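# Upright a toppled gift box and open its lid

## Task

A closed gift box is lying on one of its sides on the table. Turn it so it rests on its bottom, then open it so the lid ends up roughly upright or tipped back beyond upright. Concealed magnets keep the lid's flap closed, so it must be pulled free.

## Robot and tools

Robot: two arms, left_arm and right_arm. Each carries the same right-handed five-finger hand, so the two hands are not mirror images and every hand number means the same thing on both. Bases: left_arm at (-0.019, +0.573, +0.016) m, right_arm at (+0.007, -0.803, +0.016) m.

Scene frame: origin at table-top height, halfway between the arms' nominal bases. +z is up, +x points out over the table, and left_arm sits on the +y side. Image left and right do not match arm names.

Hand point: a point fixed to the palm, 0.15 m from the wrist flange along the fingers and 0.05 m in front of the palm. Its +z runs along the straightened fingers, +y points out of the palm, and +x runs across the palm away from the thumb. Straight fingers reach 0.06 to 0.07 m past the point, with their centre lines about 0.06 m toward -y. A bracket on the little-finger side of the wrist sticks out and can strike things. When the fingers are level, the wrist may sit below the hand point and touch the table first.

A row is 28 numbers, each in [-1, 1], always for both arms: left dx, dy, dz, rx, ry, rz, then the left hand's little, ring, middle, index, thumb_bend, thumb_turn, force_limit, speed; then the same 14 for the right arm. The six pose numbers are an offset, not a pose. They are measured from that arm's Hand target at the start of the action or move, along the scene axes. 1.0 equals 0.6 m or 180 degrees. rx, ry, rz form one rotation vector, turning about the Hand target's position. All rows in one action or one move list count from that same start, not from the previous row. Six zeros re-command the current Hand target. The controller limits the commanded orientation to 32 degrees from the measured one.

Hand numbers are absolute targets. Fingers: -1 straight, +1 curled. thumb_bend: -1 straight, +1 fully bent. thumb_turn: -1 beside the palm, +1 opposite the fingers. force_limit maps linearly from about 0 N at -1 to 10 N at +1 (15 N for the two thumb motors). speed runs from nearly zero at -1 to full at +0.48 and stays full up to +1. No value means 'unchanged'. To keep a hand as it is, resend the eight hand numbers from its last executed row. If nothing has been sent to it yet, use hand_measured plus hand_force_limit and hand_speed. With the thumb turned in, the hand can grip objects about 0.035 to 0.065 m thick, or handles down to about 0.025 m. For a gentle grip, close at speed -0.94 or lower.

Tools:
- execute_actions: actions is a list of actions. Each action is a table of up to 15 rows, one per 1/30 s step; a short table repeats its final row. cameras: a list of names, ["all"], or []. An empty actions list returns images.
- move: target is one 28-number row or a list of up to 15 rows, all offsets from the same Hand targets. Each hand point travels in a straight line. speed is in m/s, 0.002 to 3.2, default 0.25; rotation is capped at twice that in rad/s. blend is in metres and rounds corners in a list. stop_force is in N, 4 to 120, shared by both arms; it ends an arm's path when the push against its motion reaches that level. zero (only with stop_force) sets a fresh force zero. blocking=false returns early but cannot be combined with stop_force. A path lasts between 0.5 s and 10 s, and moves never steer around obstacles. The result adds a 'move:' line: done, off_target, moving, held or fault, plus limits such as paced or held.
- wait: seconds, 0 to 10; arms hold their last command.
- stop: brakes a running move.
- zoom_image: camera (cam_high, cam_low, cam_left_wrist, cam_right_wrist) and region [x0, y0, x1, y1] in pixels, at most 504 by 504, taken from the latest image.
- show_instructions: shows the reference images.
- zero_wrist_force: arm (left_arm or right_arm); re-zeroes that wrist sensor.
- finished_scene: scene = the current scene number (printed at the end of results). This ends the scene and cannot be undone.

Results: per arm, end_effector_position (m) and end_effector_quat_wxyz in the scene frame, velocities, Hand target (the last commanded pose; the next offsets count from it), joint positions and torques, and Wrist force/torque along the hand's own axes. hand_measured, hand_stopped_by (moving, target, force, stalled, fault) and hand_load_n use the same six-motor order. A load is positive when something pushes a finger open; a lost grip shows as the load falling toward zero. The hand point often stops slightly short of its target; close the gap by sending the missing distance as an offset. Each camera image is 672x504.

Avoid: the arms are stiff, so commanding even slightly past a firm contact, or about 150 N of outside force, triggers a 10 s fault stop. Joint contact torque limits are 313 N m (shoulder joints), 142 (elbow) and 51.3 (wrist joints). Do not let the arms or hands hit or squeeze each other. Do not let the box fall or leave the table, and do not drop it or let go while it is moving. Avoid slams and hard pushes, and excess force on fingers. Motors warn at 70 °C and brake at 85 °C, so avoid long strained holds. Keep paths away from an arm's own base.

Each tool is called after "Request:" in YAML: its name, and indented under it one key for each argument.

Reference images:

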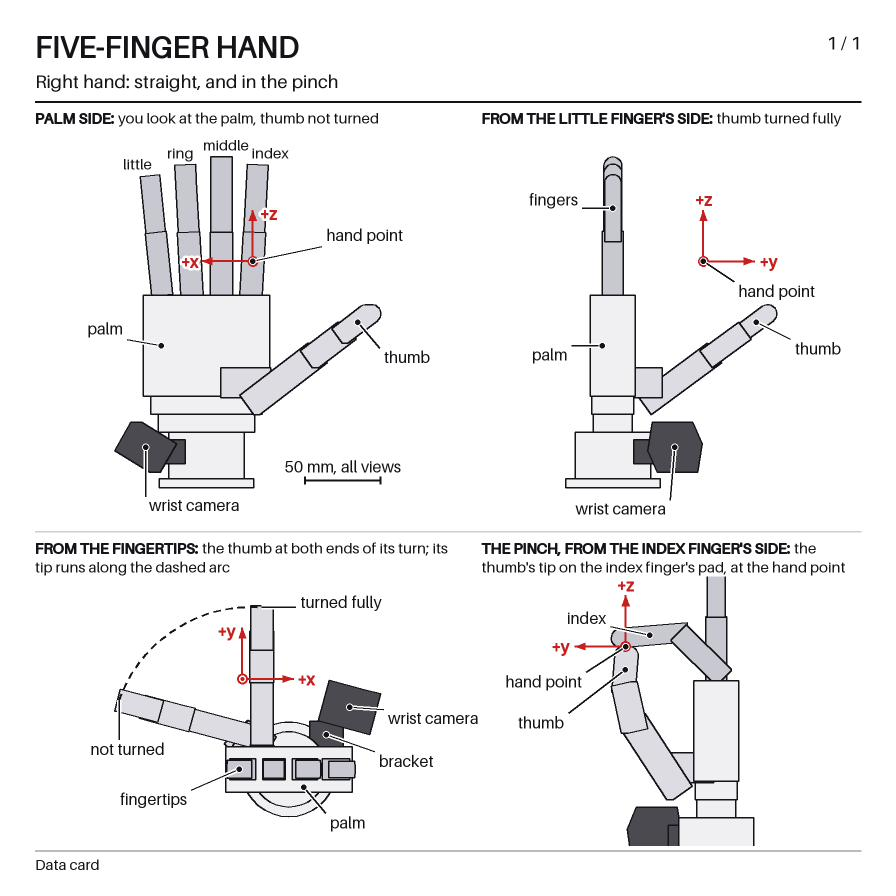

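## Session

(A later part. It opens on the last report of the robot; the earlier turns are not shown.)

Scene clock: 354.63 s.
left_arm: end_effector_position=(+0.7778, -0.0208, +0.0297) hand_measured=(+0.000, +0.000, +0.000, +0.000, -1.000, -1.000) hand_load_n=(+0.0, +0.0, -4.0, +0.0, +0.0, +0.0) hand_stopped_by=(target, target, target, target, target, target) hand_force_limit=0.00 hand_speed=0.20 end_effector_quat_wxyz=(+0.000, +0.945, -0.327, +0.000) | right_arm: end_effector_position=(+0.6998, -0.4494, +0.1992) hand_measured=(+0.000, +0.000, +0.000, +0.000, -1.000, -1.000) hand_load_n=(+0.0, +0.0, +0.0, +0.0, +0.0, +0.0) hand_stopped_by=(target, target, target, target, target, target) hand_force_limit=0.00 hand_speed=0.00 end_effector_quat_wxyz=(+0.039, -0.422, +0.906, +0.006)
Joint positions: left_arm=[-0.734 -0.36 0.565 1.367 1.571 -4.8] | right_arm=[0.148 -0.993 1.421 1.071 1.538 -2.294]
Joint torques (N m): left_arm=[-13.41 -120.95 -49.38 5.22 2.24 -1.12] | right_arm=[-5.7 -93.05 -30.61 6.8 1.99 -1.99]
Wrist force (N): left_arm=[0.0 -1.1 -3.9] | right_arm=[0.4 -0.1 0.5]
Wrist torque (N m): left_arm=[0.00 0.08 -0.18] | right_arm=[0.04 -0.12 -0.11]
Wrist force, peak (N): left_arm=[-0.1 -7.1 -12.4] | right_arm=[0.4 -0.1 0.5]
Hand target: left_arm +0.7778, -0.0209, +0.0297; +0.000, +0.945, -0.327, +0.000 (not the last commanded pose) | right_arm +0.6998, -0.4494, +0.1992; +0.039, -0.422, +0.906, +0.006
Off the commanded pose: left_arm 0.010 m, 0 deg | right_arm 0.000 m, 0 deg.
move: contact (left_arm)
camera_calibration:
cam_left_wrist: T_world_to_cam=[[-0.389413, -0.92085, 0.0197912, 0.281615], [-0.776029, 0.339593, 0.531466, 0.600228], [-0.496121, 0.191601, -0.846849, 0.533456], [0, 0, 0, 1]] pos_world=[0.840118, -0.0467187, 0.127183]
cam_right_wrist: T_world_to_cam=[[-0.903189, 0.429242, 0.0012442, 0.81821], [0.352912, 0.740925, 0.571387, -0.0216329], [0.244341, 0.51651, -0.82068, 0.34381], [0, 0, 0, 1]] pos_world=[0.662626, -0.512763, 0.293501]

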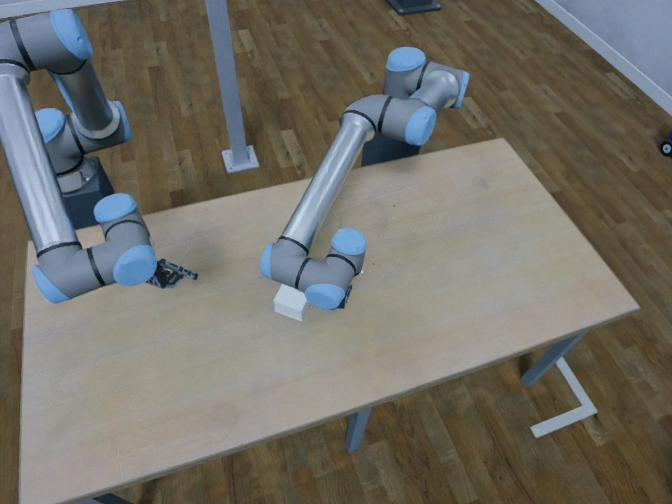

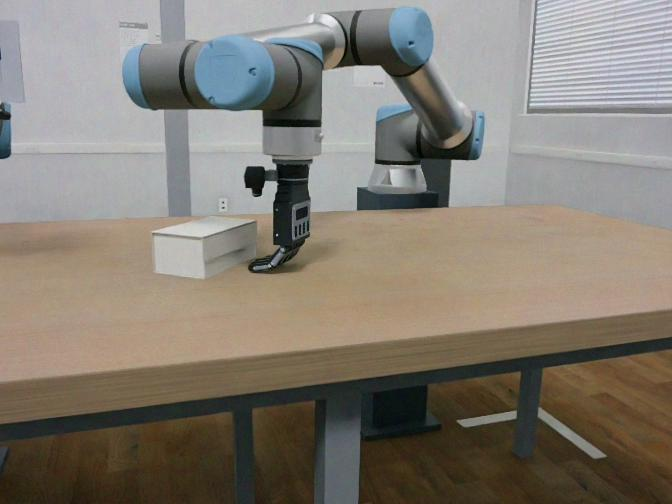

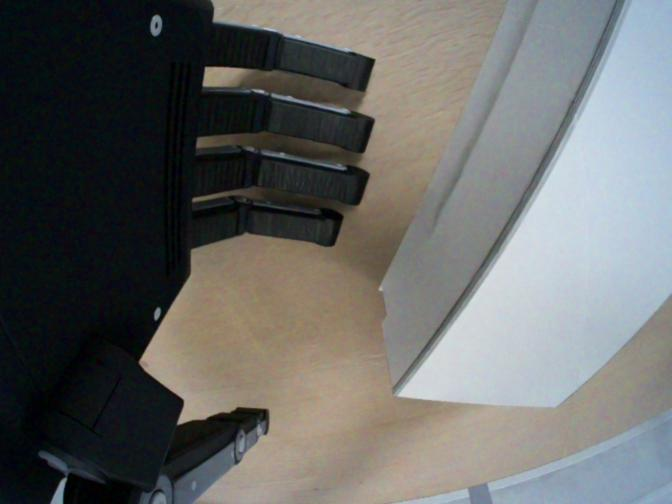

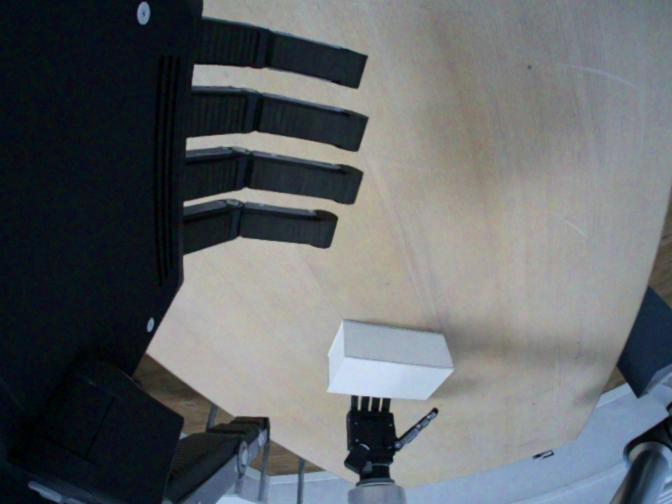

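Request:
move:
  target:
    - [0,0,0.008,0,0,0,0,0,0,0,-1,-1,0,0.2,0,0,0,0,0,0,0,0,0,0,-1,-1,0,0]
    - [-0.05,-0.064,0.008,0,0,0,0,0,0,0,-1,-1,0,0.2,0,0,0,0,0,0,0,0,0,0,-1,-1,0,0]
  speed: 0.03
  stop_force: 4
  cameras: ["cam_low","cam_left_wrist","cam_right_wrist"]

Request:
zoom_image:
  camera: "cam_low"
  region: [140, 170, 320, 310]

Request:
zoom_image:
  camera: "cam_left_wrist"
  region: [190, 0, 590, 400]

Scene clock: 370.20 s.
left_arm: end_effector_position=(+0.7778, -0.0209, +0.0301) hand_measured=(+0.000, +0.000, +0.000, +0.000, -1.000, -1.000) hand_load_n=(+0.0, +0.0, +0.0, +0.0, +0.0, +0.0) hand_stopped_by=(target, target, target, target, target, target) hand_force_limit=0.00 hand_speed=0.20 end_effector_quat_wxyz=(+0.000, +0.945, -0.327, +0.000) | right_arm: end_effector_position=(+0.6998, -0.4494, +0.1992) hand_measured=(+0.000, +0.000, +0.000, +0.000, -1.000, -1.000) hand_load_n=(+0.0, +0.0, +0.0, +0.0, +0.0, +0.0) hand_stopped_by=(target, target, target, target, target, target) hand_force_limit=0.00 hand_speed=0.00 end_effector_quat_wxyz=(+0.039, -0.422, +0.906, +0.006)
Joint positions: left_arm=[-0.734 -0.36 0.564 1.367 1.571 -4.8] | right_arm=[0.148 -0.993 1.421 1.071 1.538 -2.294]
Joint torques (N m): left_arm=[-7.21 -103.76 -28.06 2.91 2.06 -1.14] | right_arm=[-7.73 -92.41 -31.09 6.93 2 -1.89]
Wrist force (N): left_arm=[0.3 -0.3 -0.3] | right_arm=[0.0 -0.2 0.3]
Wrist torque (N m): left_arm=[0.02 -0.03 -0.15] | right_arm=[0.04 -0.06 -0.13]
Wrist force, peak (N): left_arm=[-0.1 -2.1 -4.5] | right_arm=[0.2 0.1 0.6]
Hand target: left_arm +0.7778, -0.0209, +0.0301; +0.000, +0.945, -0.327, +0.000 (not the last commanded pose) | right_arm +0.6998, -0.4494, +0.1992; +0.039, -0.422, +0.906, +0.006
Off the commanded pose: left_arm 0.049 m, 0 deg | right_arm 0.000 m, 0 deg.
move: contact (left_arm); path passed 0 of 2 targets
camera_calibration:
cam_left_wrist: T_world_to_cam=[[-0.389485, -0.920819, 0.0198404, 0.281531], [-0.775993, 0.339678, 0.531464, 0.599945], [-0.496122, 0.191601, -0.846848, 0.533765], [0, 0, 0, 1]] pos_world=[0.840018, -0.0468193, 0.127583]
cam_right_wrist: T_world_to_cam=[[-0.903189, 0.429242, 0.0012442, 0.81821], [0.352912, 0.740925, 0.571387, -0.0216329], [0.244341, 0.51651, -0.82068, 0.34381], [0, 0, 0, 1]] pos_world=[0.662626, -0.512763, 0.293501]
Images, in order (width x height): cam_low 672x504, cam_left_wrist 672x504, cam_right_wrist 672x504.

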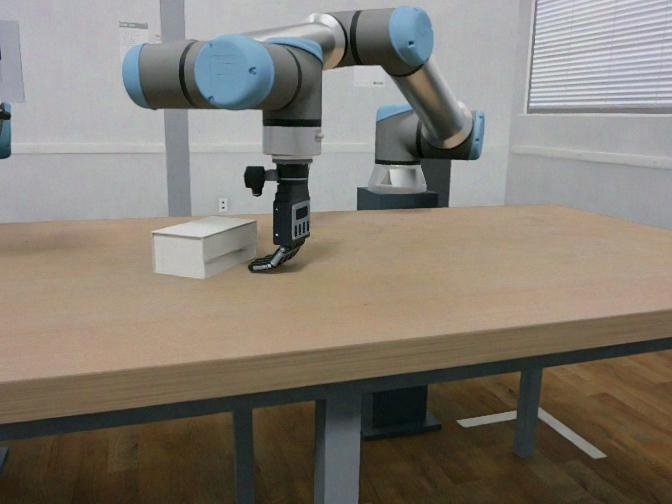

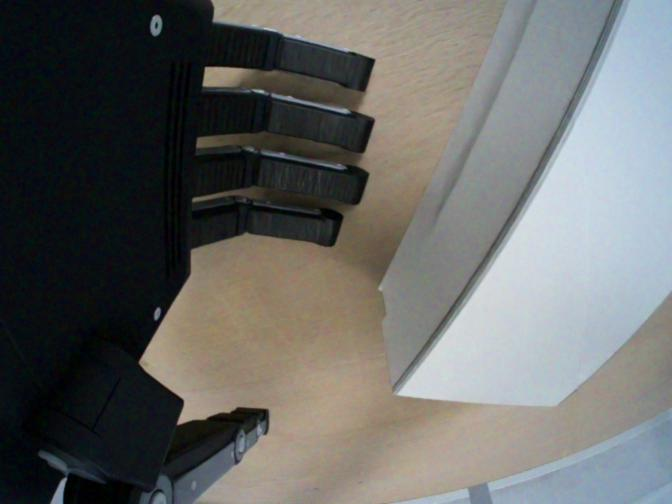

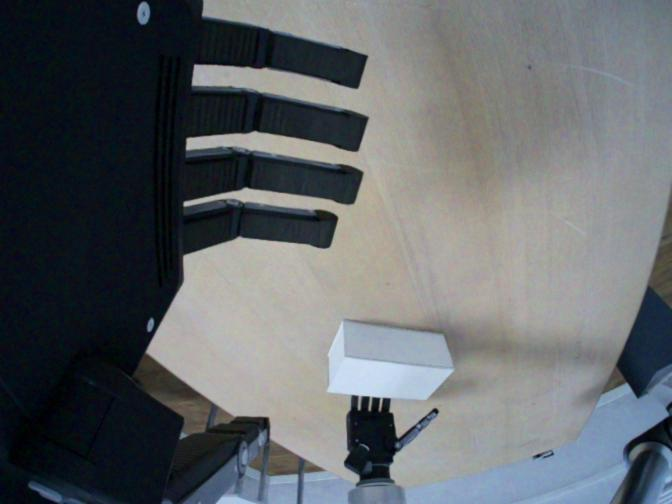

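Scaled by 2.800.

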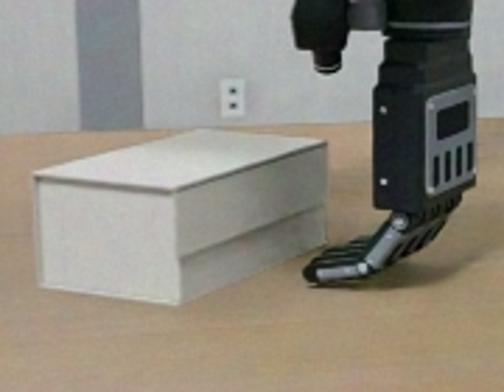

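Scaled by 1.260 from the camera's 672x504 image, which has a finer 960x720 frame.

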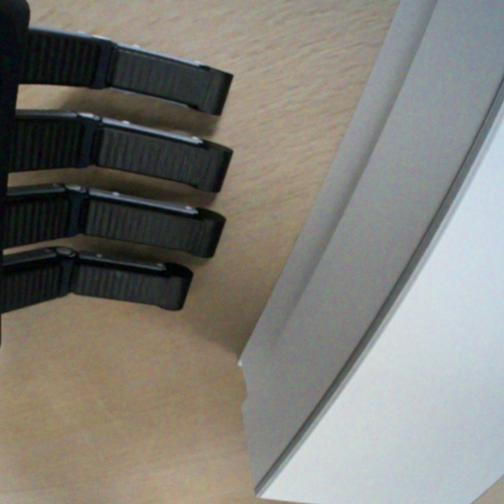

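Request:
move:
  target:
    - [0,0,0.0075,0,0,0,0,0,0,0,-1,-1,0,0.2,0,0,0,0,0,0,0,0,0,0,-1,-1,0,0]
    - [-0.049,-0.063,0.0075,0,0,0,0,0,0,0,-1,-1,0,0.2,0,0,0,0,0,0,0,0,0,0,-1,-1,0,0]
  speed: 0.06
  cameras: ["cam_low","cam_left_wrist","cam_right_wrist"]

Request:
zoom_image:
  camera: "cam_low"
  region: [140, 170, 320, 310]

Request:
zoom_image:
  camera: "cam_left_wrist"
  region: [190, 0, 590, 400]

Scene clock: 376.03 s.
left_arm: end_effector_position=(+0.7482, -0.0588, +0.0346) hand_measured=(+0.000, +0.000, +0.000, +0.000, -1.000, -1.000) hand_load_n=(+0.0, +0.0, +0.0, +0.0, +0.0, +0.0) hand_stopped_by=(target, target, target, target, target, target) hand_force_limit=0.00 hand_speed=0.20 end_effector_quat_wxyz=(+0.000, +0.945, -0.327, +0.000) end_effector_velocity=(+0.003, +0.004, +0.000) end_effector_angular_velocity=(+0.001, -0.001, +0.002) | right_arm: end_effector_position=(+0.6998, -0.4494, +0.1992) hand_measured=(+0.000, +0.000, +0.000, +0.000, -1.000, -1.000) hand_load_n=(+0.0, +0.0, +0.0, +0.0, +0.0, +0.0) hand_stopped_by=(target, target, target, target, target, target) hand_force_limit=0.00 hand_speed=0.00 end_effector_quat_wxyz=(+0.039, -0.422, +0.906, +0.006)
Joint positions: left_arm=[-0.781 -0.371 0.578 1.364 1.571 -4.847] | right_arm=[0.148 -0.993 1.421 1.071 1.538 -2.294]
Joint velocities: left_arm=[0.005 -0.001 0.001 0 -0.001 0.003] | right_arm=[within noise]
Joint torques (N m): left_arm=[15.45 -116.52 -37.19 3.03 1.95 2.04] | right_arm=[-5.82 -91.8 -31.26 6.87 2 -1.78]
Wrist force (N): left_arm=[0.1 -0.3 0.2] | right_arm=[0.0 -0.1 0.0]
Wrist torque (N m): left_arm=[-0.01 0.00 0.02] | right_arm=[0.07 -0.05 -0.13]
Wrist force, peak (N): left_arm=[0.1 -1.3 -0.1] | right_arm=[0.1 0.1 0.7]
Hand target: left_arm +0.7484, -0.0587, +0.0346; +0.000, +0.945, -0.327, +0.000 | right_arm +0.6998, -0.4494, +0.1992; +0.039, -0.422, +0.906, +0.006
Off the commanded pose: left_arm 0.000 m, 0 deg | right_arm 0.000 m, 0 deg.
move: done
camera_calibration:
cam_left_wrist: T_world_to_cam=[[-0.389485, -0.920819, 0.0198404, 0.235053], [-0.775993, 0.339678, 0.531464, 0.587536], [-0.496122, 0.191601, -0.846848, 0.530202], [0, 0, 0, 1]] pos_world=[0.810518, -0.0847193, 0.132083]
cam_right_wrist: T_world_to_cam=[[-0.903189, 0.429242, 0.0012442, 0.81821], [0.352912, 0.740925, 0.571387, -0.0216329], [0.244341, 0.51651, -0.82068, 0.34381], [0, 0, 0, 1]] pos_world=[0.662626, -0.512763, 0.293501]
Images, in order (width x height): cam_low 672x504, cam_left_wrist 672x504, cam_right_wrist 672x504.

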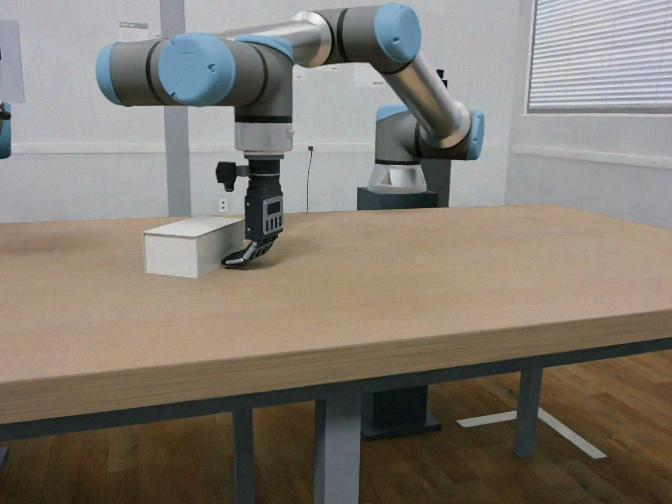

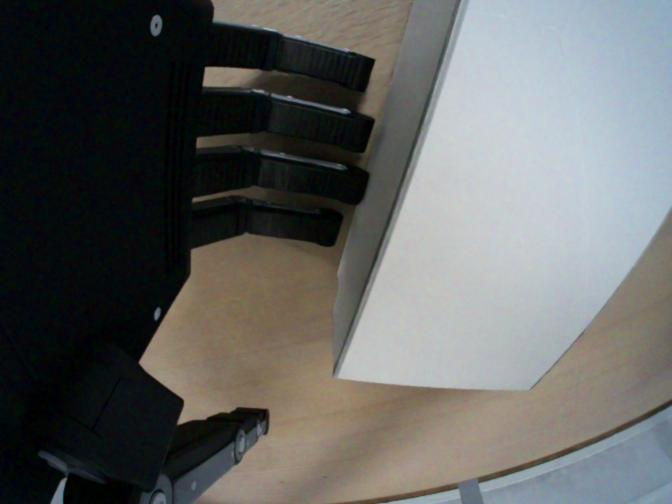

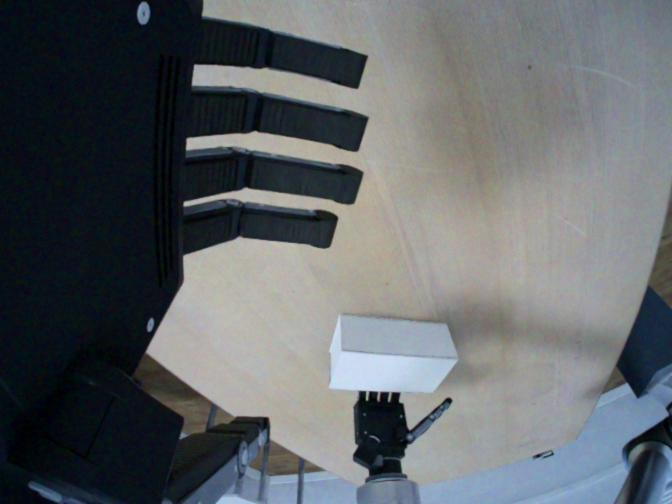

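Scaled by 2.800.

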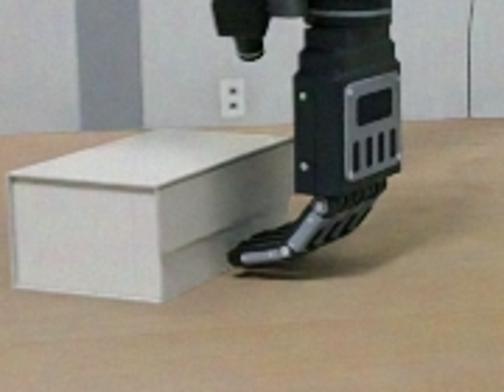

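Scaled by 1.260 from the camera's 672x504 image, which has a finer 960x720 frame.

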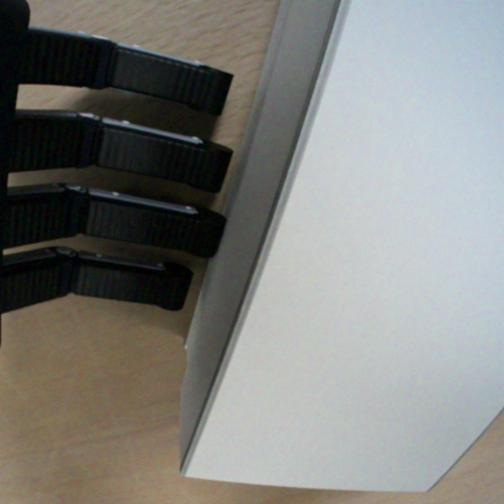

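Request:
move:
  target: [0,0,0.055,0,0,0,0,0,0,0,-1,-1,0,0.2,0,0,0,0,0,0,0,0,0,0,-1,-1,0,0]
  speed: 0.04
  cameras: ["cam_low","cam_left_wrist","cam_right_wrist"]

Request:
zoom_image:
  camera: "cam_low"
  region: [140, 170, 320, 310]

Scene clock: 381.17 s.
left_arm: end_effector_position=(+0.7484, -0.0587, +0.0679) hand_measured=(+0.000, +0.000, +0.000, +0.000, -1.000, -1.000) hand_load_n=(+0.0, +0.0, +0.5, +0.0, +0.0, +0.0) hand_stopped_by=(target, target, target, target, target, target) hand_force_limit=0.00 hand_speed=0.20 end_effector_quat_wxyz=(+0.000, +0.945, -0.327, +0.000) | right_arm: end_effector_position=(+0.6998, -0.4494, +0.1992) hand_measured=(+0.000, +0.000, +0.000, +0.000, -1.000, -1.000) hand_load_n=(+0.0, +0.0, +0.0, +0.0, +0.0, +0.0) hand_stopped_by=(target, target, target, target, target, target) hand_force_limit=0.00 hand_speed=0.00 end_effector_quat_wxyz=(+0.039, -0.422, +0.906, +0.006)
Joint positions: left_arm=[-0.781 -0.39 0.557 1.404 1.571 -4.847] | right_arm=[0.148 -0.993 1.421 1.071 1.538 -2.294]
Joint torques (N m): left_arm=[15.04 -101.02 -33.18 1.81 -0.14 2.07] | right_arm=[-6.22 -91.17 -30.98 6.57 1.89 -1.86]
Wrist force (N): left_arm=[0.3 -0.3 0.0] | right_arm=[0.4 0.1 0.3]
Wrist torque (N m): left_arm=[0.05 -0.04 0.01] | right_arm=[0.08 -0.13 -0.10]
Wrist force, peak (N): left_arm=[0.2 -0.5 -0.7] | right_arm=[0.3 -0.4 0.4]
Hand target: left_arm +0.7484, -0.0587, +0.0676; +0.000, +0.945, -0.327, +0.000 | right_arm +0.6998, -0.4494, +0.1992; +0.039, -0.422, +0.906, +0.006
Off the commanded pose: left_arm 0.000 m, 0 deg | right_arm 0.000 m, 0 deg.
move: done
camera_calibration:
cam_left_wrist: T_world_to_cam=[[-0.389432, -0.920841, 0.0198647, 0.234513], [-0.776088, 0.339677, 0.531325, 0.570059], [-0.496014, 0.191498, -0.846935, 0.558401], [0, 0, 0, 1]] pos_world=[0.810718, -0.0846191, 0.165384]
cam_right_wrist: T_world_to_cam=[[-0.903189, 0.429242, 0.0012442, 0.81821], [0.352912, 0.740925, 0.571387, -0.0216329], [0.244341, 0.51651, -0.82068, 0.34381], [0, 0, 0, 1]] pos_world=[0.662626, -0.512763, 0.293501]
Images, in order (width x height): cam_low 672x504, cam_left_wrist 672x504, cam_right_wrist 672x504.

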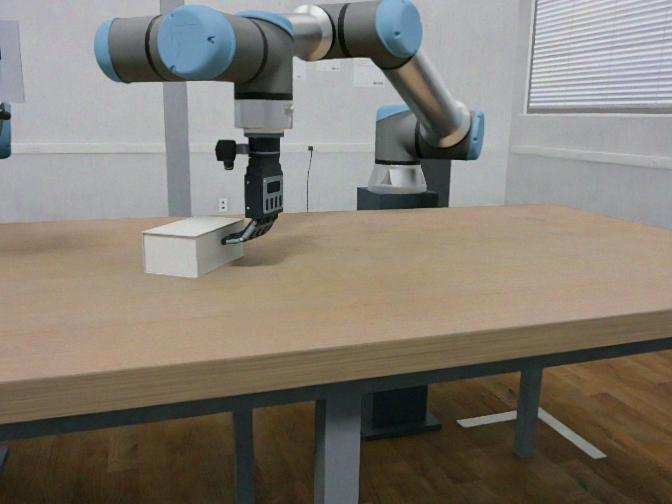

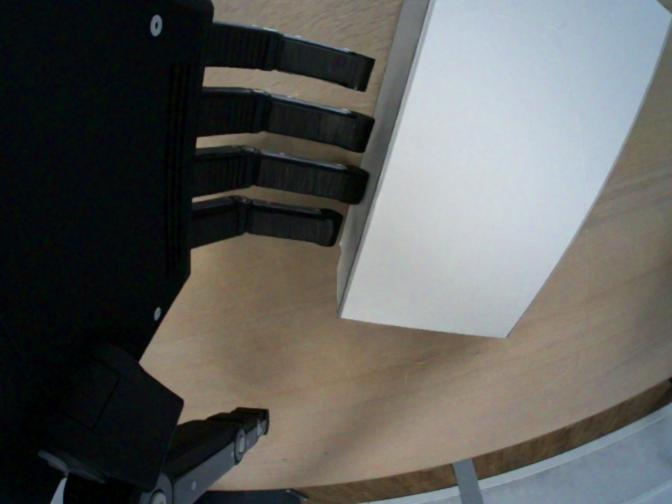

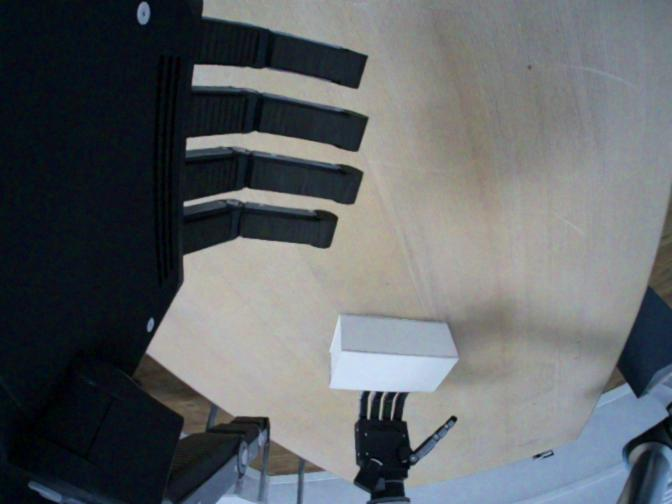

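Scaled by 2.800.

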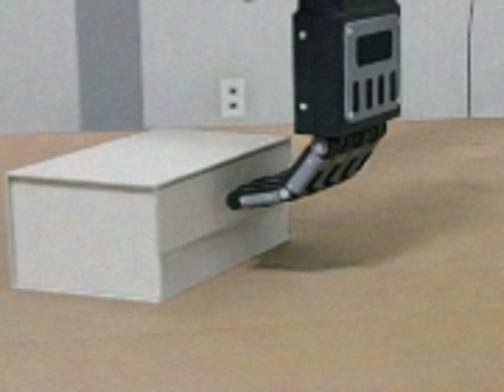

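Request:
move:
  target:
    - [0.017,0.026,0,0,0,0.026,0,0,0,0,-1,-1,0,0.2,0.025,0.282,-0.132,0.0038,0.0272,-0.463,0,0,0,0,-1,-1,0,0]
    - [0.017,0.026,-0.055,0,0,0.026,0,0,0,0,-1,-1,0,0.2,0.035,0.309,-0.262,0.0038,0.0272,-0.463,0,0,0,0,-1,-1,0,0]
  speed: 0.3
  blend: [0.01,0]

Request:
move:
  target: [0,0,0,0,0,0,0,0,0,0,-1,-1,0,0.2,0.02,0.031,0,0,0,0,0,0,0,0,-1,-1,0,0]
  speed: 0.05
  stop_force: 4
  cameras: ["all"]

Request:
zoom_image:
  camera: "cam_low"
  region: [120, 170, 300, 310]

Scene clock: 405.20 s.
left_arm: end_effector_position=(+0.7578, -0.0443, +0.0676) hand_measured=(+0.000, +0.000, +0.000, +0.000, -1.000, -1.000) hand_load_n=(-0.5, +0.0, +0.0, +0.0, +0.0, +0.0) hand_stopped_by=(target, target, target, target, target, target) hand_force_limit=0.00 hand_speed=0.20 end_effector_quat_wxyz=(+0.000, +0.957, -0.291, +0.000) | right_arm: end_effector_position=(+0.7124, -0.3052, +0.1316) hand_measured=(+0.000, +0.000, +0.000, +0.000, -1.000, -1.000) hand_load_n=(+0.0, +0.0, +0.0, +0.0, +0.0, +0.0) hand_stopped_by=(target, target, target, target, target, target) hand_force_limit=0.00 hand_speed=0.00 end_effector_quat_wxyz=(+0.006, +0.183, +0.983, +0.001)
Joint positions: left_arm=[-0.763 -0.405 0.588 1.388 1.571 -4.904] | right_arm=[0.387 -0.88 1.371 1.068 1.576 -0.818]
Joint torques (N m): left_arm=[7.01 -118.15 -34.02 2.48 2.51 1.14] | right_arm=[-5.57 -97.84 -29.05 3.46 1.85 0.49]
Wrist force (N): left_arm=[0.2 -0.3 -0.3] | right_arm=[0.1 -0.4 0.1]
Wrist torque (N m): left_arm=[0.03 0.00 0.04] | right_arm=[-0.07 -0.03 0.00]
Wrist force, peak (N): left_arm=[0.5 -0.5 -0.6] | right_arm=[4.0 3.3 2.6]
Hand target: left_arm +0.7577, -0.0444, +0.0676; +0.000, +0.957, -0.291, +0.000 (not the last commanded pose) | right_arm +0.7124, -0.3053, +0.1317; +0.006, +0.183, +0.983, +0.001 (not the last commanded pose)
Off the commanded pose: left_arm 0.033 m, 0 deg | right_arm 0.099 m, 12 deg.
move: held (right_arm; a check stopped the path), off_target (left_arm; braked when a check withheld steps of right_arm); path passed 0 of 2 targets; limits=held
pose unreachable (right arm): on one or more control steps of this call, first in action 0 (counted from 0), this arm could not follow its commanded pose, so it was not sent that pose on those steps. It may still have moved: this result reports where it is.
cause: moving toward the commanded pose would bring a part of the arm too close to another arm (a part of this arm just beyond joint 4 (wrist 1) and a part of the left arm just beyond its joint 3 (elbow), 13 mm apart when this arm was first held).

Scene clock: 406.30 s.
left_arm: end_effector_position=(+0.7577, -0.0444, +0.0676) hand_measured=(+0.000, +0.000, +0.000, +0.000, -1.000, -1.000) hand_load_n=(+0.0, +0.0, +0.0, +0.0, +0.0, +0.0) hand_stopped_by=(target, target, target, target, target, target) hand_force_limit=0.00 hand_speed=0.20 end_effector_quat_wxyz=(+0.000, +0.957, -0.291, +0.000) | right_arm: end_effector_position=(+0.7183, -0.2962, +0.1317) hand_measured=(+0.000, +0.000, +0.000, +0.000, -1.000, -1.000) hand_load_n=(+0.0, +0.0, +0.0, +0.0, +0.0, +0.0) hand_stopped_by=(target, target, target, target, target, target) hand_force_limit=0.00 hand_speed=0.00 end_effector_quat_wxyz=(+0.006, +0.183, +0.983, +0.001)
Joint positions: left_arm=[-0.763 -0.405 0.588 1.388 1.571 -4.903] | right_arm=[0.395 -0.865 1.344 1.08 1.576 -0.81]
Joint torques (N m): left_arm=[-12.65 -107.36 -50.43 5.01 2.25 1.6] | right_arm=[-6.61 -97.45 -29.69 2.2 1.55 -0.84]
Wrist force (N): left_arm=[0.1 -0.3 0.0] | right_arm=[0.1 -0.6 0.3]
Wrist torque (N m): left_arm=[0.00 0.00 0.03] | right_arm=[-0.13 -0.03 -0.14]
Wrist force, peak (N): left_arm=[0.0 0.0 -0.5] | right_arm=[0.2 1.1 0.7]
Hand target: left_arm +0.7577, -0.0444, +0.0676; +0.000, +0.957, -0.291, +0.000 | right_arm +0.7183, -0.2962, +0.1317; +0.006, +0.183, +0.983, +0.001 (not the last commanded pose)
Off the commanded pose: left_arm 0.000 m, 0 deg | right_arm 0.011 m, 0 deg.
move: held (right_arm; a check stopped the path); limits=held
pose unreachable (right arm): on one or more control steps of this call, first in action 0 (counted from 0), this arm could not follow its commanded pose, so it was not sent that pose on those steps. It may still have moved: this result reports where it is.
cause: moving toward the commanded pose would bring a part of the arm too close to another arm (a part of this arm just beyond joint 4 (wrist 1) and a part of the left arm just beyond its joint 3 (elbow), at the place that arm is still heading or pushing toward).
camera_calibration:
cam_left_wrist: T_world_to_cam=[[-0.31955, -0.947363, 0.0197838, 0.197221], [-0.79922, 0.28068, 0.531475, 0.587461], [-0.509053, 0.154021, -0.846843, 0.568236], [0, 0, 0, 1]] pos_world=[0.821795, -0.0655694, 0.165083]
cam_right_wrist: T_world_to_cam=[[0.112258, 0.992735, 0.0433059, 0.201199], [0.842868, -0.118212, 0.524975, -0.703324], [0.526281, -0.0224315, -0.850015, -0.153479], [0, 0, 0, 1]] pos_world=[0.650996, -0.286322, 0.230055]

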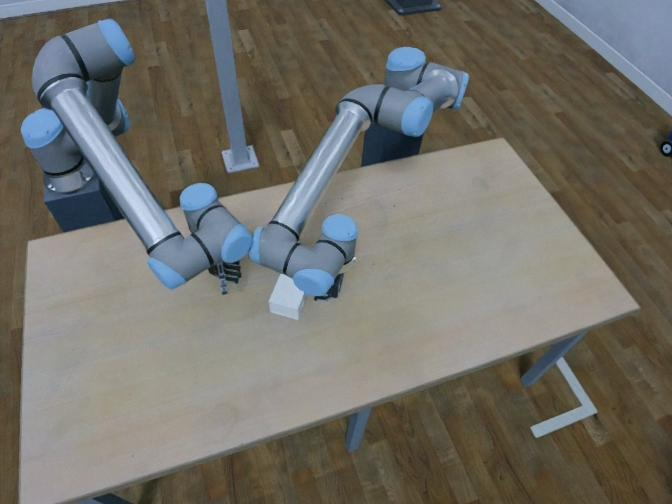

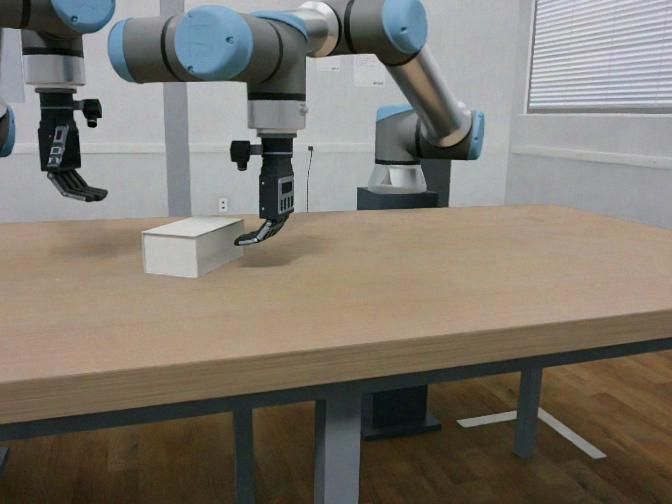

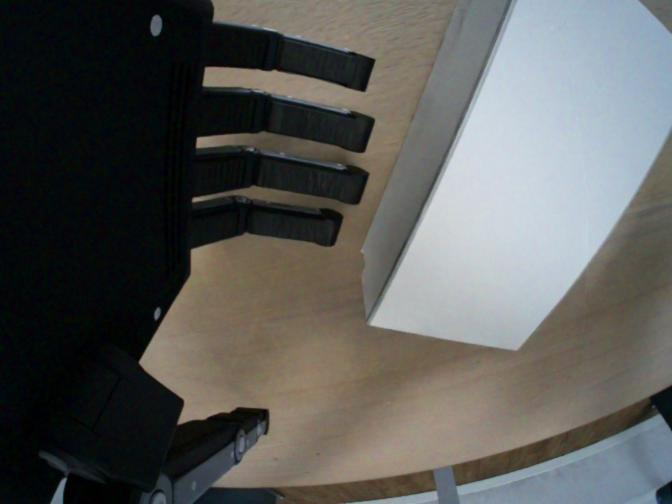

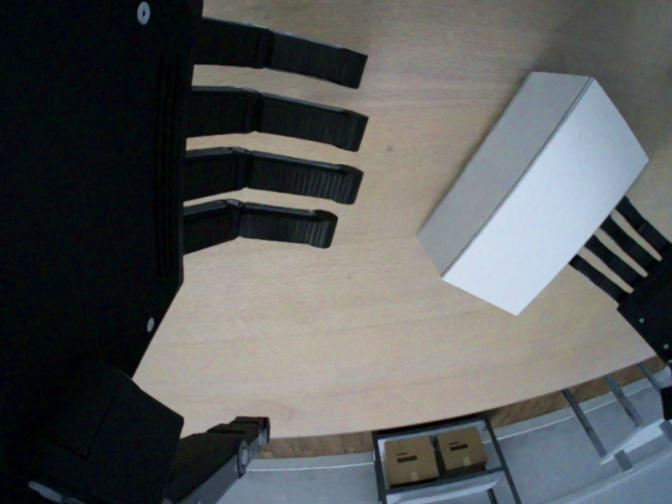

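Scaled by 2.800.

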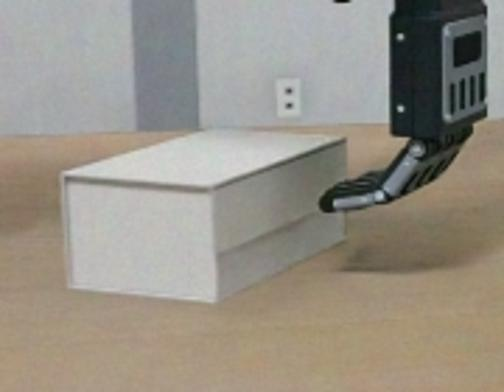

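Request:
move:
  target:
    - [0,0,0,0,0,0,0,0,0,0,-1,-1,0,0.2,-0.01,-0.015,0.0,0.1488,-0.0724,-0.0658,0,0,0,0,-1,-1,0,0]
    - [0,0,-0.055,0,0,0,0,0,0,0,-1,-1,0,0.2,0.003,0.051,-0.109,0.1488,-0.0724,-0.0658,0,0,0,0,-1,-1,0,0]
  speed: 0.2

Request:
move:
  target: [0,0,0,0,0,0,0,0,0,0,-1,-1,0,0.2,0.064,0.098,0,0,0,0,0,0,0,0,-1,-1,0,0]
  speed: 0.04
  stop_force: 4
  cameras: ["all"]

Request:
zoom_image:
  camera: "cam_low"
  region: [100, 170, 300, 310]

Scene clock: 424.07 s.
left_arm: end_effector_position=(+0.7577, -0.0443, +0.0345) hand_measured=(+0.000, +0.000, +0.000, +0.000, -1.000, -1.000) hand_load_n=(+0.0, +0.0, +0.0, +0.0, +0.0, +0.0) hand_stopped_by=(target, target, target, target, target, target) hand_force_limit=0.00 hand_speed=0.20 end_effector_quat_wxyz=(+0.000, +0.957, -0.291, +0.000) | right_arm: end_effector_position=(+0.7202, -0.2656, +0.0664) hand_measured=(+0.000, +0.000, +0.000, +0.000, -1.000, -1.000) hand_load_n=(+0.0, +0.5, +0.0, +0.0, +0.0, +0.0) hand_stopped_by=(target, target, target, target, target, target) hand_force_limit=0.00 hand_speed=0.00 end_effector_quat_wxyz=(+0.074, +0.277, +0.925, +0.248)
Joint positions: left_arm=[-0.763 -0.386 0.608 1.349 1.571 -4.903] | right_arm=[0.352 -0.937 1.648 0.427 1.268 -0.571]
Joint torques (N m): left_arm=[-12.84 -123.87 -49.52 5.36 1.6 0.99] | right_arm=[4.23 -69.58 -25.67 3.9 -1.99 -2.68]
Wrist force (N): left_arm=[-0.1 -0.2 0.3] | right_arm=[0.4 0.9 -0.5]
Wrist torque (N m): left_arm=[0.01 0.03 0.04] | right_arm=[0.08 -0.16 0.24]
Wrist force, peak (N): left_arm=[0.2 -0.2 -1.3] | right_arm=[0.2 1.0 -3.2]
Hand target: left_arm +0.7577, -0.0444, +0.0346; +0.000, +0.957, -0.291, +0.000 | right_arm +0.7201, -0.2656, +0.0663; +0.074, +0.277, +0.925, +0.248
Off the commanded pose: left_arm 0.000 m, 0 deg | right_arm 0.000 m, 0 deg.
move: done

Scene clock: 426.97 s.
left_arm: end_effector_position=(+0.7577, -0.0444, +0.0346) hand_measured=(+0.000, +0.000, +0.000, +0.000, -1.000, -1.000) hand_load_n=(+0.0, +0.0, +0.0, +0.0, +0.0, +0.0) hand_stopped_by=(target, target, target, target, target, target) hand_force_limit=0.00 hand_speed=0.20 end_effector_quat_wxyz=(+0.000, +0.957, -0.291, +0.000) | right_arm: end_effector_position=(+0.7585, -0.2068, +0.0663) hand_measured=(+0.000, +0.000, +0.000, +0.000, -1.000, -1.000) hand_load_n=(+0.5, +0.0, +0.0, +0.0, +0.0, +0.0) hand_stopped_by=(target, target, target, target, target, target) hand_force_limit=0.00 hand_speed=0.00 end_effector_quat_wxyz=(+0.074, +0.277, +0.925, +0.248)
Joint positions: left_arm=[-0.763 -0.386 0.608 1.349 1.571 -4.903] | right_arm=[0.408 -0.854 1.49 0.486 1.292 -0.518]
Joint torques (N m): left_arm=[-12.97 -124.07 -50.25 5.84 0.99 -1.3] | right_arm=[-7.95 -99.36 -27.47 0.42 -1.7 -2.91]
Wrist force (N): left_arm=[-0.1 -0.1 -0.2] | right_arm=[0.5 -0.1 -0.7]
Wrist torque (N m): left_arm=[0.05 0.03 0.04] | right_arm=[-0.08 -0.13 0.15]
Wrist force, peak (N): left_arm=[0.0 -0.4 -0.4] | right_arm=[0.6 0.6 -0.9]
Hand target: left_arm +0.7577, -0.0444, +0.0346; +0.000, +0.957, -0.291, +0.000 | right_arm +0.7585, -0.2068, +0.0663; +0.074, +0.277, +0.925, +0.248
Off the commanded pose: left_arm 0.000 m, 0 deg | right_arm 0.000 m, 0 deg.
move: done
camera_calibration:
cam_left_wrist: T_world_to_cam=[[-0.31955, -0.947363, 0.0197838, 0.197874], [-0.79922, 0.28068, 0.531475, 0.605], [-0.509053, 0.154021, -0.846843, 0.54029], [0, 0, 0, 1]] pos_world=[0.821795, -0.0655694, 0.132083]
cam_right_wrist: T_world_to_cam=[[0.238943, 0.820371, 0.519516, -0.0525139], [0.648971, -0.532893, 0.543011, -0.632227], [0.722318, 0.207402, -0.659728, -0.341995], [0, 0, 0, 1]] pos_world=[0.669874, -0.222898, 0.144964]

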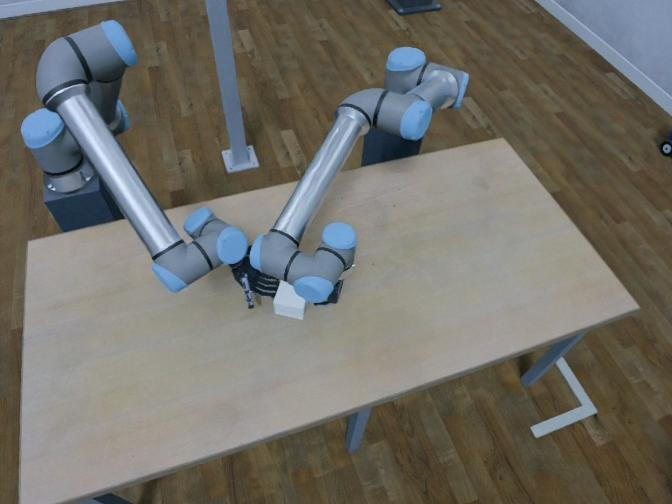

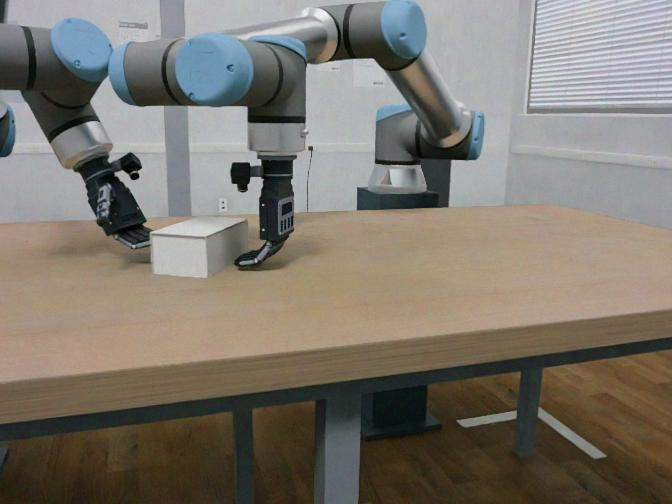

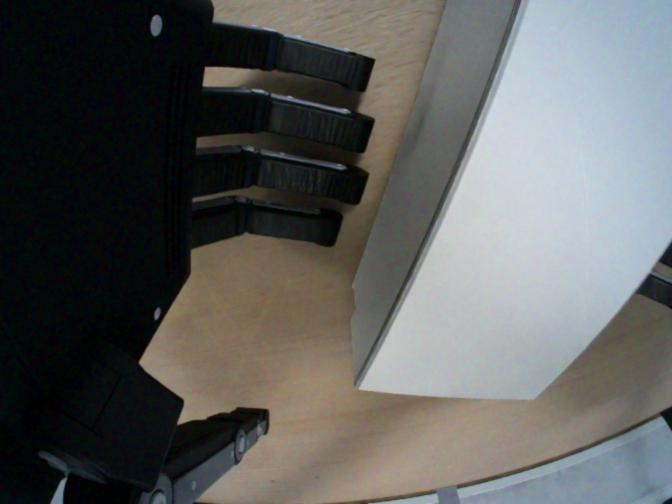

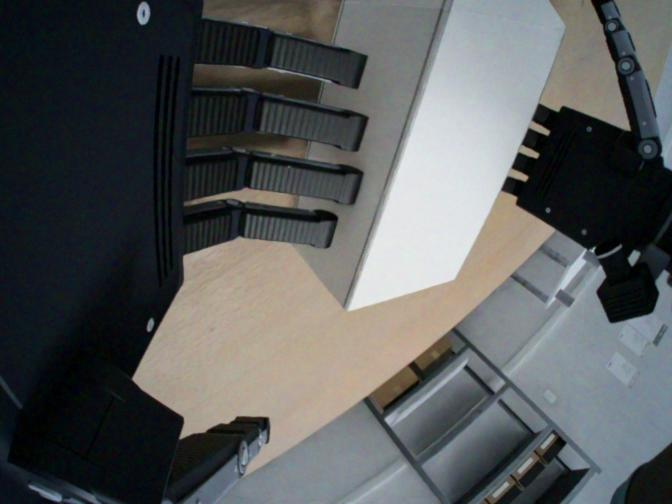

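Scaled by 2.520.

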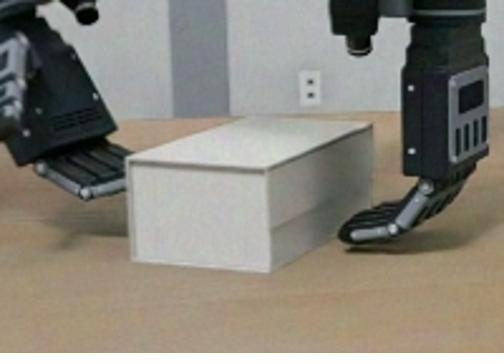

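Request:
move:
  target: [-0.041,-0.063,0,0,0,0,0,0,0,0,-1,-1,0,0.2,0,0,0,0,0,0,0,0,0,0,-1,-1,0,0]
  speed: 0.03
  stop_force: 6
  cameras: ["cam_low","cam_left_wrist","cam_right_wrist"]

Request:
zoom_image:
  camera: "cam_low"
  region: [100, 170, 300, 310]

Request:
zoom_image:
  camera: "cam_left_wrist"
  region: [190, 0, 590, 400]

Scene clock: 431.33 s.
left_arm: end_effector_position=(+0.7538, -0.0504, +0.0347) hand_measured=(+0.000, +0.000, +0.000, +0.000, -1.000, -1.000) hand_load_n=(+0.0, +0.0, +0.5, +0.0, +0.0, +0.5) hand_stopped_by=(target, target, target, target, target, target) hand_force_limit=0.00 hand_speed=0.20 end_effector_quat_wxyz=(+0.000, +0.957, -0.291, +0.000) | right_arm: end_effector_position=(+0.7585, -0.2068, +0.0663) hand_measured=(+0.000, +0.000, +0.000, +0.000, -1.000, -1.000) hand_load_n=(+0.5, -0.5, +0.0, +0.0, +0.0, +0.0) hand_stopped_by=(target, target, target, target, target, target) hand_force_limit=0.00 hand_speed=0.00 end_effector_quat_wxyz=(+0.074, +0.277, +0.925, +0.248)
Joint positions: left_arm=[-0.77 -0.385 0.607 1.35 1.571 -4.91] | right_arm=[0.408 -0.854 1.49 0.486 1.292 -0.518]
Joint torques (N m): left_arm=[13.26 -106.39 -48.93 5.49 0.7 0.57] | right_arm=[-6.72 -97.97 -27.49 0.6 -1.67 -2.67]
Wrist force (N): left_arm=[0.3 -0.3 -0.1] | right_arm=[0.5 0.1 -0.7]
Wrist torque (N m): left_arm=[0.01 -0.03 0.06] | right_arm=[-0.04 -0.13 0.16]
Wrist force, peak (N): left_arm=[-0.1 1.5 -0.1] | right_arm=[0.9 0.1 -1.0]
Hand target: left_arm +0.7538, -0.0504, +0.0347; +0.000, +0.957, -0.291, +0.000 (not the last commanded pose) | right_arm +0.7585, -0.2068, +0.0663; +0.074, +0.277, +0.925, +0.248
Off the commanded pose: left_arm 0.038 m, 0 deg | right_arm 0.000 m, 0 deg.
move: held (left_arm; a check stopped the path); limits=held
pose unreachable (left arm): on one or more control steps of this call, first in action 0 (counted from 0), this arm could not follow its commanded pose, so it was not sent that pose on those steps. It may still have moved: this result reports where it is.
cause: moving toward the commanded pose would bring a part of the arm too close to another arm (a part of this arm just beyond joint 3 (elbow) and a part of the right arm just beyond its joint 4 (wrist 1), at the place that arm is still heading or pushing toward).
camera_calibration:
cam_left_wrist: T_world_to_cam=[[-0.319644, -0.947331, 0.0198076, 0.190984], [-0.79923, 0.280783, 0.531407, 0.603459], [-0.508979, 0.15403, -0.846885, 0.539209], [0, 0, 0, 1]] pos_world=[0.817795, -0.0715701, 0.132183]
cam_right_wrist: T_world_to_cam=[[0.238943, 0.820371, 0.519516, -0.0525139], [0.648971, -0.532893, 0.543011, -0.632227], [0.722318, 0.207402, -0.659728, -0.341995], [0, 0, 0, 1]] pos_world=[0.669874, -0.222898, 0.144964]
Images, in order (width x height): cam_low 672x504, cam_left_wrist 672x504, cam_right_wrist 672x504.

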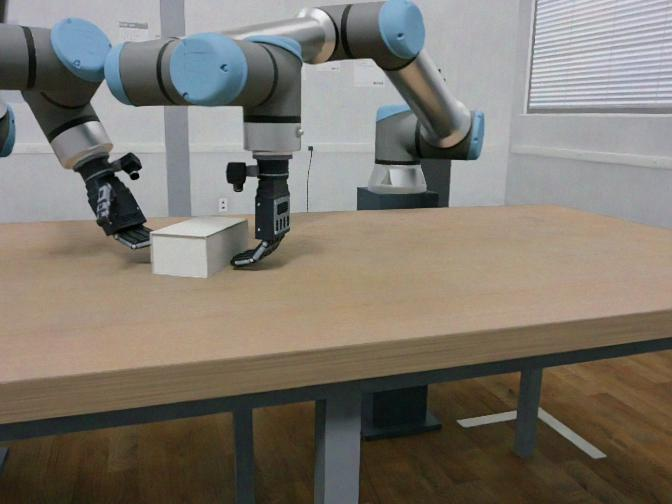

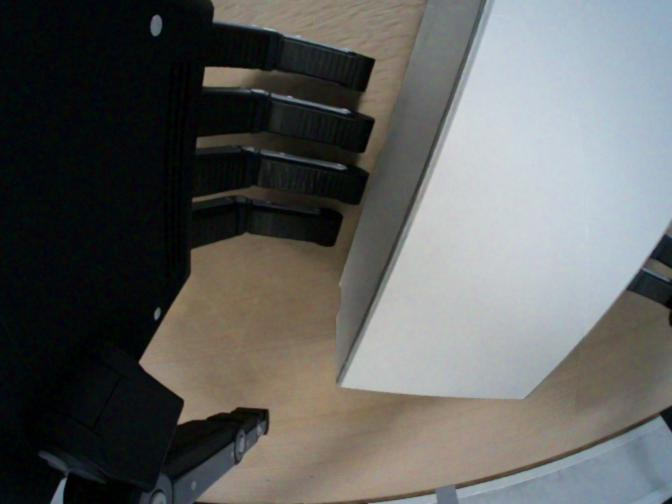

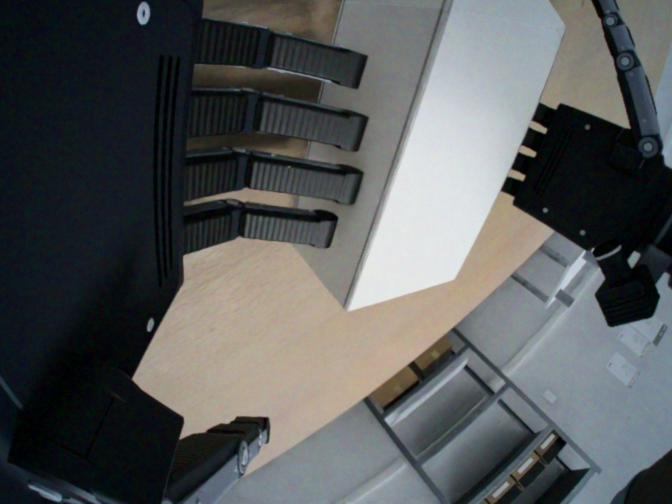

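Scaled by 2.520.

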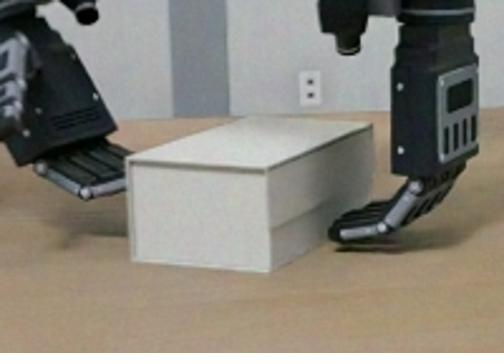

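Scaled by 1.260 from the camera's 672x504 image, which has a finer 960x720 frame.

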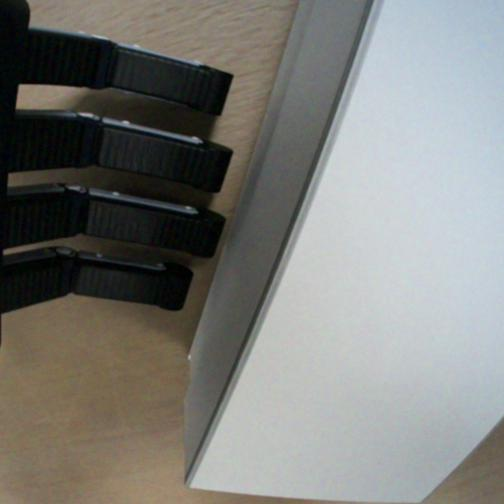

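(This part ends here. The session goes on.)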